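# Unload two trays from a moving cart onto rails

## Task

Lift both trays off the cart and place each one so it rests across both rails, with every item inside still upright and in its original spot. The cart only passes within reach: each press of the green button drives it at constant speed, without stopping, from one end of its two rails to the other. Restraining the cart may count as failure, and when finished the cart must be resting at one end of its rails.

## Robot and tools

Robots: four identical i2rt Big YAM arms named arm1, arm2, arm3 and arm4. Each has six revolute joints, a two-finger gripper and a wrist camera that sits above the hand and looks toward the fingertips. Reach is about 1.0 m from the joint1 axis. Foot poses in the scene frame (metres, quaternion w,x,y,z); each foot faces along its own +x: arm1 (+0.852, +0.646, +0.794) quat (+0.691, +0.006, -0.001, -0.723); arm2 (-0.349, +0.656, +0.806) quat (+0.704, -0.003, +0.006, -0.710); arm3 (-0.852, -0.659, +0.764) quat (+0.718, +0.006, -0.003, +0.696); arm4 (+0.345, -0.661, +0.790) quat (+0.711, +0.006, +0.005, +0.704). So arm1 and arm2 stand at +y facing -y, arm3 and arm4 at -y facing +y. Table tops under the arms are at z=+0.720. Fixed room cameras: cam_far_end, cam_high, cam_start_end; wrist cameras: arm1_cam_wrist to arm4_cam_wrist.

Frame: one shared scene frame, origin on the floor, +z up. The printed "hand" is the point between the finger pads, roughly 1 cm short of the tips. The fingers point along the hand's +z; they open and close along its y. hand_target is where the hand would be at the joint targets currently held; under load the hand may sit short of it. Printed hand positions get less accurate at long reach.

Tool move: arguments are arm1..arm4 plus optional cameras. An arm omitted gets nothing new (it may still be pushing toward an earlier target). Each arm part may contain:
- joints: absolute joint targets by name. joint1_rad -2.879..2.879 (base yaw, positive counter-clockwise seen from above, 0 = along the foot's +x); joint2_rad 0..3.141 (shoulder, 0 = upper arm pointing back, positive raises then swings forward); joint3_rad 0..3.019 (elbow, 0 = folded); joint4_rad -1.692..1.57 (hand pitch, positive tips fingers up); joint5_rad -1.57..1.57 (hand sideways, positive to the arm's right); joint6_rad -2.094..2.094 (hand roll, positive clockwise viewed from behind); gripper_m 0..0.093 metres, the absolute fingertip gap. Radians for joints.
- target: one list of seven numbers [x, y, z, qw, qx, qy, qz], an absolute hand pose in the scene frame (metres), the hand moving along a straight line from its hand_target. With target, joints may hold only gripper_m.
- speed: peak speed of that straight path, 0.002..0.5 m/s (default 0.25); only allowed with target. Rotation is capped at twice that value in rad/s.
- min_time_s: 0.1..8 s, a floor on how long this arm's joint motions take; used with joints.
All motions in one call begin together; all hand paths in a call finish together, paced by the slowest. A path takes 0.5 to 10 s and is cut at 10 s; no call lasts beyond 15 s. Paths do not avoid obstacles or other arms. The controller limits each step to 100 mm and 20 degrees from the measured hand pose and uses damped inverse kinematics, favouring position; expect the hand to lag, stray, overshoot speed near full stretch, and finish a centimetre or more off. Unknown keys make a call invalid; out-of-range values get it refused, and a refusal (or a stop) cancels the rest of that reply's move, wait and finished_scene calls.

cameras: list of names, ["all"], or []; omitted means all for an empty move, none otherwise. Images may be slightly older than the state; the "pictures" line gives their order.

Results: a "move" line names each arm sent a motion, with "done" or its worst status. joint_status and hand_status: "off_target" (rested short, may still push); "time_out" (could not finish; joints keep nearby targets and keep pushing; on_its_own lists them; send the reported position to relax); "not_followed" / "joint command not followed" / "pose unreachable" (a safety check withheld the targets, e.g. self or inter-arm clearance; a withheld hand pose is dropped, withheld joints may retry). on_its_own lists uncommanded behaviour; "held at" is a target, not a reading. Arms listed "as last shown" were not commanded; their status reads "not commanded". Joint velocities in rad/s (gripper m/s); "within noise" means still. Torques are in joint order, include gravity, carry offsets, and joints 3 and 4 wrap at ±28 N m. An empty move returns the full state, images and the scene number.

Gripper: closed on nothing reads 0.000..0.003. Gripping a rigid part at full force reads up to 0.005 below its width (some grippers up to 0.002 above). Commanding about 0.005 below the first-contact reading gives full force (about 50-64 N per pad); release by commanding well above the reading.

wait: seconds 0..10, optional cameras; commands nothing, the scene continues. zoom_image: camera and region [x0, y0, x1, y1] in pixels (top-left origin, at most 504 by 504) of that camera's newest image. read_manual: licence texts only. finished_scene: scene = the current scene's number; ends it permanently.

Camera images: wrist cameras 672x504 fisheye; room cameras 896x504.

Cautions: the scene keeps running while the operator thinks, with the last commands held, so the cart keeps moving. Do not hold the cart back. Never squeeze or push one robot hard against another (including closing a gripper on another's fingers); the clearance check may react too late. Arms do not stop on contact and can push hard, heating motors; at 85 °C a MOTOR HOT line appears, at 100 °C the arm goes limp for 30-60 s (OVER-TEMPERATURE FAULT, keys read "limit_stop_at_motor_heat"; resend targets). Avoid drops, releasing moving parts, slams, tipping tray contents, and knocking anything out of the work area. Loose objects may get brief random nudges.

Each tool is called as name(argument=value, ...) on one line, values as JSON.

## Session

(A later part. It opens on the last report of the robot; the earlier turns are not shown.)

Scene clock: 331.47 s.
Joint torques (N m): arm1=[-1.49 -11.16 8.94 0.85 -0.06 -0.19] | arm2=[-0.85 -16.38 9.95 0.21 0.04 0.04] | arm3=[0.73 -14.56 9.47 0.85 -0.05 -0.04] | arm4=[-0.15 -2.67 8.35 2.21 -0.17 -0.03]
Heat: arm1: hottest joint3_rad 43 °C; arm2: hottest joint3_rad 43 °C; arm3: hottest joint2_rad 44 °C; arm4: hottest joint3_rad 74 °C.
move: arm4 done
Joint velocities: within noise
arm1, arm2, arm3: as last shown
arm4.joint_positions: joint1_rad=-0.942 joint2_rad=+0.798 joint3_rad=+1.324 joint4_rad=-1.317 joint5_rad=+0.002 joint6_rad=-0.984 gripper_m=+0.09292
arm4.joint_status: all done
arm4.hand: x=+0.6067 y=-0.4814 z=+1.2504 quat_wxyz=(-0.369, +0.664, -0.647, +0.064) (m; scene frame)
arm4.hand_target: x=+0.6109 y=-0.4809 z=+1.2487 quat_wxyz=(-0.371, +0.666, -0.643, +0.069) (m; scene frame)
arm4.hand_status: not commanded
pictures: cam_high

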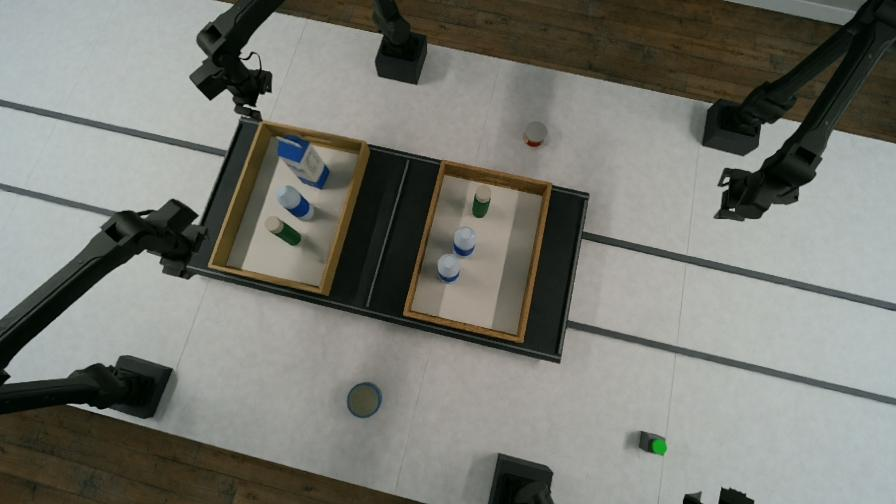

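move(arm1={"target":[0.62,0.22,0.98,0,0,1,0]}, arm2={"target":[-0.67,0.23,0.98,0,1,0,0]}, arm3={"target":[-0.67,-0.245,0.98,0,0,1,0],"speed":0.4}, arm4={"target":[0.62,-0.24,0.98,0,0,1,0],"speed":0.4}, cameras=["cam_high","cam_start_end"])

move(arm2={"target":[-0.632,0.23,0.858,0,1,0,0],"speed":0.15}, arm3={"target":[-0.632,-0.245,0.858,0,0,1,0],"speed":0.15})

move(arm2={"target":[-0.552,0.23,0.858,0,1,0,0],"speed":0.05,"joints":{"gripper_m":0.06}}, arm3={"target":[-0.552,-0.245,0.858,0,0,1,0],"speed":0.05,"joints":{"gripper_m":0.06}})

move(arm2={"target":[-0.50,0.23,0.918,0,1,0,0],"speed":0.06}, arm3={"target":[-0.50,-0.245,0.918,0,0,1,0],"speed":0.06})

move(arm1={"target":[0.647,0.22,0.858,0,0,1,0],"speed":0.15}, arm4={"target":[0.647,-0.24,0.858,0,0,1,0],"speed":0.15})

move(arm1={"target":[0.727,0.22,0.858,0,0,1,0],"speed":0.05}, arm4={"target":[0.727,-0.24,0.858,0,0,1,0],"speed":0.05})

move(arm4={"joints":{"joint1_rad":-0.95,"joint2_rad":0.8,"joint3_rad":1.316,"joint4_rad":-1.3,"joint5_rad":0,"joint6_rad":-1},"min_time_s":3}, cameras=["cam_start_end"])

Scene clock: 397.20 s.
Joint torques (N m): arm1=[-2.02 -12.86 12.9 0.08 -0.03 -0.26] | arm2=[-1.32 -16.85 14.17 -0.43 0.04 0.01] | arm3=[1.85 -15.38 9.22 0.96 0.12 0.11] | arm4=[0.97 -13.74 12.01 0.09 0.02 0.2]
Heat: arm1: hottest joint3_rad 44 °C; arm2: hottest joint3_rad 44 °C; arm3: hottest joint2_rad 44 °C; arm4: hottest joint3_rad 65 °C.
move: arm1 off_target; arm2 off_target; arm3 done; arm4 off_target
Joint velocities: within noise
arm1.joint_positions: joint1_rad=-0.435 joint2_rad=+1.593 joint3_rad=+1.379 joint4_rad=-1.375 joint5_rad=+0.006 joint6_rad=-2.051 gripper_m=+0.09397
arm1.joint_status: not commanded
arm1.hand: x=+0.6327 y=+0.2321 z=+0.9678 quat_wxyz=(-0.007, +0.000, -1.000, -0.012) (m; scene frame)
arm1.hand_target: x=+0.6203 y=+0.2207 z=+0.9800 quat_wxyz=(+0.000, +0.000, -1.000, +0.000) (m; scene frame)
arm1.hand_status: off_target (0.021 m and 1.6 deg from the pose sent, 0.089 m and 0.1 deg at the start)
arm2.joint_positions: joint1_rad=-0.627 joint2_rad=+1.743 joint3_rad=+1.519 joint4_rad=-1.385 joint5_rad=-0.012 joint6_rad=+0.926 gripper_m=+0.09396
arm2.joint_status: not commanded
arm2.hand: x=-0.6525 y=+0.2390 z=+0.9670 quat_wxyz=(+0.014, -1.000, -0.004, -0.010) (m; scene frame)
arm2.hand_target: x=-0.6696 y=+0.2309 z=+0.9800 quat_wxyz=(+0.000, -1.000, +0.000, +0.000) (m; scene frame)
arm2.hand_status: off_target (0.024 m and 2.0 deg from the pose sent, 0.030 m and 0.4 deg at the start)
arm3.joint_positions: joint1_rad=-0.384 joint2_rad=+1.553 joint3_rad=+1.408 joint4_rad=-1.457 joint5_rad=+0.007 joint6_rad=+1.154 gripper_m=+0.09399
arm3.joint_status: not commanded
arm3.hand: x=-0.6664 y=-0.2478 z=+0.9761 quat_wxyz=(+0.006, +0.000, -1.000, +0.009) (m; scene frame)
arm3.hand_target: x=-0.6700 y=-0.2451 z=+0.9801 quat_wxyz=(+0.000, +0.000, -1.000, +0.000) (m; scene frame)
arm3.hand_status: done (0.006 m and 1.2 deg from the pose sent, 0.018 m and 180.0 deg at the start)
arm4.joint_positions: joint1_rad=-0.561 joint2_rad=+1.632 joint3_rad=+1.450 joint4_rad=-1.403 joint5_rad=+0.016 joint6_rad=+0.988 gripper_m=+0.09293
arm4.joint_status: not commanded
arm4.hand: x=+0.6132 y=-0.2545 z=+0.9731 quat_wxyz=(+0.005, +0.006, -1.000, +0.010) (m; scene frame)
arm4.hand_target: x=+0.6197 y=-0.2406 z=+0.9799 quat_wxyz=(+0.000, +0.000, -1.000, +0.000) (m; scene frame)
arm4.hand_status: off_target (0.017 m and 1.5 deg from the pose sent, 0.363 m and 99.4 deg at the start)
pictures: cam_high, cam_start_end

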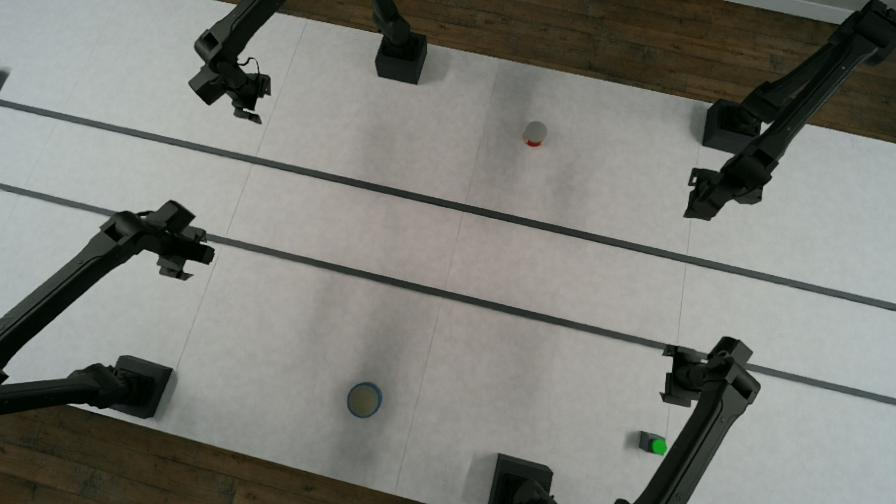

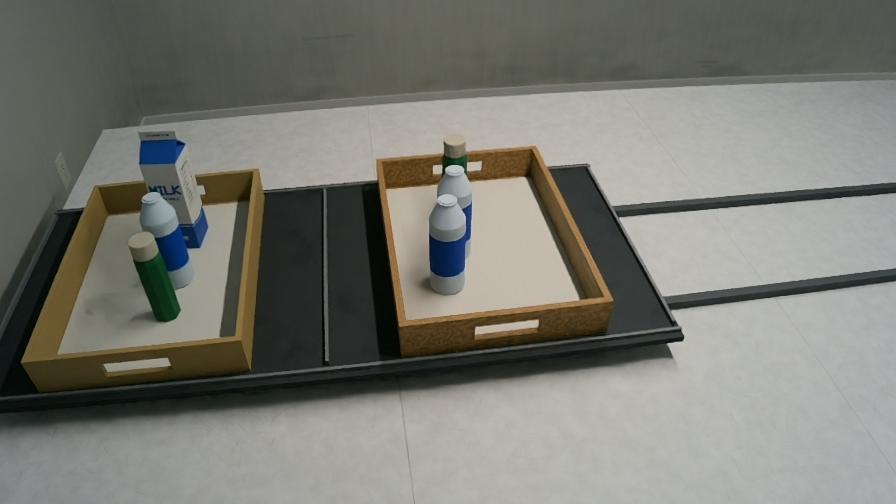

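Scene clock: 398.63 s.
Joint torques (N m): arm1=[-1.61 -13.57 12.93 0.14 -0.04 -0.21] | arm2=[0.73 -17.79 9.1 0.18 0.01 0.2] | arm3=[0.85 -15.62 8.88 0.98 0.11 -0.07] | arm4=[1.03 -13.8 12.03 0.09 0.02 0.21]
Heat: arm1: hottest joint3_rad 45 °C; arm2: hottest joint3_rad 44 °C; arm3: hottest joint2_rad 44 °C; arm4: hottest joint3_rad 65 °C.
move: arm2 done; arm3 done
Joint velocities: within noise
arm1, arm4: as last shown
arm2.joint_positions: joint1_rad=-0.593 joint2_rad=+1.807 joint3_rad=+1.302 joint4_rad=-1.083 joint5_rad=-0.012 joint6_rad=+0.972 gripper_m=+0.09396
arm2.joint_status: not commanded
arm2.hand: x=-0.6339 y=+0.2376 z=+0.8577 quat_wxyz=(+0.006, -1.000, +0.002, -0.004) (m; scene frame)
arm2.hand_target: x=-0.6319 y=+0.2301 z=+0.8580 quat_wxyz=(+0.000, -1.000, +0.000, +0.000) (m; scene frame)
arm2.hand_status: done (0.008 m and 0.8 deg from the pose sent, 0.111 m and 2.0 deg at the start)
arm3.joint_positions: joint1_rad=-0.442 joint2_rad=+1.666 joint3_rad=+1.226 joint4_rad=-1.149 joint5_rad=+0.008 joint6_rad=+1.100 gripper_m=+0.09399
arm3.joint_status: not commanded
arm3.hand: x=-0.6368 y=-0.2460 z=+0.8592 quat_wxyz=(+0.003, -0.002, -1.000, +0.003) (m; scene frame)
arm3.hand_target: x=-0.6319 y=-0.2451 z=+0.8580 quat_wxyz=(+0.000, +0.000, -1.000, +0.000) (m; scene frame)
arm3.hand_status: done (0.005 m and 0.5 deg from the pose sent, 0.123 m and 1.2 deg at the start)
pictures: none

Scene clock: 400.80 s.
Joint torques (N m): arm1=[-1.73 -12.75 12.97 0.29 -0.05 -0.22] | arm2=[0.91 -17.96 8.42 0.09 0.02 0.21] | arm3=[0.62 -15.56 12.57 0.21 0.1 -0.12] | arm4=[1.08 -13.86 12.05 0.1 0.01 0.22]
Heat: arm1: hottest joint3_rad 46 °C; arm2: hottest joint3_rad 44 °C; arm3: hottest joint2_rad 44 °C; arm4: hottest joint3_rad 65 °C.
move: arm2 off_target; arm3 off_target
Joint velocities: within noise
arm1, arm4: as last shown
arm2.joint_positions: joint1_rad=-0.454 joint2_rad=+1.739 joint3_rad=+1.179 joint4_rad=-1.046 joint5_rad=-0.013 joint6_rad=+1.113 gripper_m=+0.06007
arm2.joint_status: all done
arm2.hand: x=-0.5553 y=+0.2375 z=+0.8484 quat_wxyz=(+0.015, -1.000, +0.002, -0.007) (m; scene frame)
arm2.hand_target: x=-0.5519 y=+0.2302 z=+0.8580 quat_wxyz=(+0.000, -1.000, +0.000, +0.000) (m; scene frame)
arm2.hand_status: off_target (0.013 m and 2.0 deg from the pose sent, 0.082 m and 0.8 deg at the start)
arm3.joint_positions: joint1_rad=-0.581 joint2_rad=+1.750 joint3_rad=+1.318 joint4_rad=-1.162 joint5_rad=+0.009 joint6_rad=+0.961 gripper_m=+0.06012
arm3.joint_status: all done
arm3.hand: x=-0.5639 y=-0.2550 z=+0.8510 quat_wxyz=(+0.005, -0.002, -1.000, +0.006) (m; scene frame)
arm3.hand_target: x=-0.5522 y=-0.2454 z=+0.8581 quat_wxyz=(+0.000, +0.000, -1.000, +0.000) (m; scene frame)
arm3.hand_status: off_target (0.017 m and 1.0 deg from the pose sent, 0.085 m and 0.5 deg at the start)
pictures: none

Scene clock: 402.67 s.
Joint torques (N m): arm1=[-0.91 -12.28 13.11 -0.02 -0.06 -0.22] | arm2=[0.85 -16.32 10.81 -0.57 0 0.22] | arm3=[0.73 -16.91 13.34 0.01 0.11 -0.07] | arm4=[1.03 -13.8 12.03 0.05 0.02 0.21]
Heat: arm1: hottest joint3_rad 46 °C; arm2: hottest joint3_rad 44 °C; arm3: hottest joint2_rad 44 °C; arm4: hottest joint3_rad 64 °C.
move: arm2 off_target; arm3 off_target
Joint velocities: within noise
arm1, arm4: as last shown
arm2.joint_positions: joint1_rad=-0.353 joint2_rad=+1.613 joint3_rad=+1.179 joint4_rad=-1.166 joint5_rad=-0.013 joint6_rad=+1.214 gripper_m=+0.06007
arm2.joint_status: not commanded
arm2.hand: x=-0.5037 y=+0.2391 z=+0.9033 quat_wxyz=(+0.014, -1.000, +0.003, -0.005) (m; scene frame)
arm2.hand_target: x=-0.5000 y=+0.2303 z=+0.9179 quat_wxyz=(+0.000, -1.000, +0.000, +0.000) (m; scene frame)
arm2.hand_status: off_target (0.018 m and 1.7 deg from the pose sent, 0.089 m and 2.0 deg at the start)
arm3.joint_positions: joint1_rad=-0.657 joint2_rad=+1.780 joint3_rad=+1.526 joint4_rad=-1.340 joint5_rad=+0.010 joint6_rad=+0.885 gripper_m=+0.06012
arm3.joint_status: not commanded
arm3.hand: x=-0.5123 y=-0.2525 z=+0.9107 quat_wxyz=(+0.006, -0.001, -1.000, +0.006) (m; scene frame)
arm3.hand_target: x=-0.5003 y=-0.2455 z=+0.9179 quat_wxyz=(+0.000, +0.000, -1.000, +0.000) (m; scene frame)
arm3.hand_status: off_target (0.016 m and 1.0 deg from the pose sent, 0.093 m and 1.0 deg at the start)
pictures: none

Scene clock: 404.10 s.
Joint torques (N m): arm1=[-0.21 -14.27 8.38 0.87 -0.01 0.08] | arm2=[1.14 -16.38 10.74 -0.61 0.03 0.19] | arm3=[0.5 -17.38 13.33 0.01 0.13 -0.06] | arm4=[0.26 -15.44 7.64 0.72 0.03 -0.11]
Heat: arm1: hottest joint3_rad 46 °C; arm2: hottest joint3_rad 44 °C; arm3: hottest joint2_rad 44 °C; arm4: hottest joint3_rad 64 °C.
move: arm1 done; arm4 off_target
Joint velocities: within noise
arm1.joint_positions: joint1_rad=-0.407 joint2_rad=+1.682 joint3_rad=+1.189 joint4_rad=-1.077 joint5_rad=+0.006 joint6_rad=-2.026 gripper_m=+0.09397
arm1.joint_status: not commanded
arm1.hand: x=+0.6451 y=+0.2256 z=+0.8603 quat_wxyz=(-0.002, +0.001, -1.000, -0.004) (m; scene frame)
arm1.hand_target: x=+0.6470 y=+0.2201 z=+0.8582 quat_wxyz=(+0.000, +0.000, -1.000, +0.000) (m; scene frame)
arm1.hand_status: done (0.006 m and 0.5 deg from the pose sent, 0.111 m and 1.6 deg at the start)
arm2, arm3: as last shown
arm2.joint_positions: joint1_rad=-0.353 joint2_rad=+1.613 joint3_rad=+1.179 joint4_rad=-1.166 joint5_rad=-0.013 joint6_rad=+1.215 gripper_m=+0.06007
arm4.joint_positions: joint1_rad=-0.600 joint2_rad=+1.769 joint3_rad=+1.345 joint4_rad=-1.128 joint5_rad=+0.016 joint6_rad=+0.972 gripper_m=+0.09293
arm4.joint_status: not commanded
arm4.hand: x=+0.6446 y=-0.2397 z=+0.8687 quat_wxyz=(-0.004, -0.005, -1.000, -0.004) (m; scene frame)
arm4.hand_target: x=+0.6468 y=-0.2403 z=+0.8580 quat_wxyz=(+0.000, +0.000, -1.000, +0.000) (m; scene frame)
arm4.hand_status: off_target (0.011 m and 0.9 deg from the pose sent, 0.121 m and 1.4 deg at the start)
pictures: none

Scene clock: 406.27 s.
Joint torques (N m): arm1=[-0.15 -15.15 7.71 0.69 -0.04 0.07] | arm2=[1.08 -16.44 10.73 -0.62 0.03 0.19] | arm3=[1.26 -16.91 13.18 0.2 0.17 -0.1] | arm4=[0.44 -15.91 11.22 -0.25 -0.01 -0.11]
Heat: arm1: hottest joint3_rad 46 °C; arm2: hottest joint3_rad 44 °C; arm3: hottest joint2_rad 44 °C; arm4: hottest joint3_rad 65 °C.
move: arm1 done; arm4 off_target
Joint velocities: within noise
arm1.joint_positions: joint1_rad=-0.242 joint2_rad=+1.640 joint3_rad=+1.107 joint4_rad=-1.057 joint5_rad=+0.006 joint6_rad=-1.862 gripper_m=+0.09397
arm1.joint_status: not commanded
arm1.hand: x=+0.7247 y=+0.2244 z=+0.8522 quat_wxyz=(-0.005, +0.002, -1.000, -0.013) (m; scene frame)
arm1.hand_target: x=+0.7270 y=+0.2201 z=+0.8580 quat_wxyz=(+0.000, +0.000, -1.000, +0.000) (m; scene frame)
arm1.hand_status: done (0.008 m and 1.6 deg from the pose sent, 0.082 m and 0.5 deg at the start)
arm2, arm3: as last shown
arm4.joint_positions: joint1_rad=-0.716 joint2_rad=+1.871 joint3_rad=+1.476 joint4_rad=-1.161 joint5_rad=+0.015 joint6_rad=+0.856 gripper_m=+0.09293
arm4.joint_status: not commanded
arm4.hand: x=+0.7172 y=-0.2479 z=+0.8611 quat_wxyz=(-0.002, -0.006, -1.000, -0.001) (m; scene frame)
arm4.hand_target: x=+0.7268 y=-0.2404 z=+0.8580 quat_wxyz=(-0.001, +0.000, -1.000, +0.000) (m; scene frame)
arm4.hand_status: off_target (0.013 m and 0.7 deg from the pose sent, 0.083 m and 0.9 deg at the start)
pictures: none

Scene clock: 409.97 s.
Joint torques (N m): arm1=[-0.38 -14.86 7.75 0.85 -0.03 0.08] | arm2=[1.08 -16.44 10.76 -0.64 0.01 0.19] | arm3=[1.2 -16.03 13.26 0.14 0.12 -0.11] | arm4=[0.09 -2.02 8.39 0.98 -0.14 -0.03]
Heat: arm1: hottest joint3_rad 46 °C; arm2: hottest joint3_rad 44 °C; arm3: hottest joint3_rad 45 °C; arm4: hottest joint3_rad 64 °C.
move: arm4 done
Joint velocities: within noise
arm1, arm2, arm3: as last shown
arm1.joint_positions: joint1_rad=-0.242 joint2_rad=+1.640 joint3_rad=+1.107 joint4_rad=-1.057 joint5_rad=+0.006 joint6_rad=-1.861 gripper_m=+0.09397
arm4.joint_positions: joint1_rad=-0.943 joint2_rad=+0.791 joint3_rad=+1.323 joint4_rad=-1.287 joint5_rad=+0.002 joint6_rad=-0.984 gripper_m=+0.09294
arm4.joint_status: all done
arm4.hand: x=+0.6091 y=-0.4799 z=+1.2574 quat_wxyz=(-0.385, +0.659, -0.642, +0.067) (m; scene frame)
arm4.hand_target: x=+0.6109 y=-0.4810 z=+1.2485 quat_wxyz=(-0.371, +0.667, -0.643, +0.068) (m; scene frame)
arm4.hand_status: not commanded
pictures: cam_start_end

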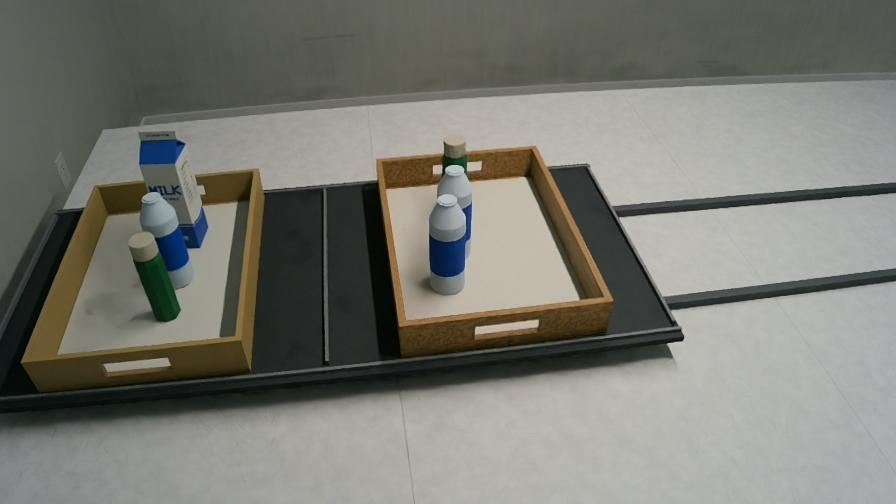

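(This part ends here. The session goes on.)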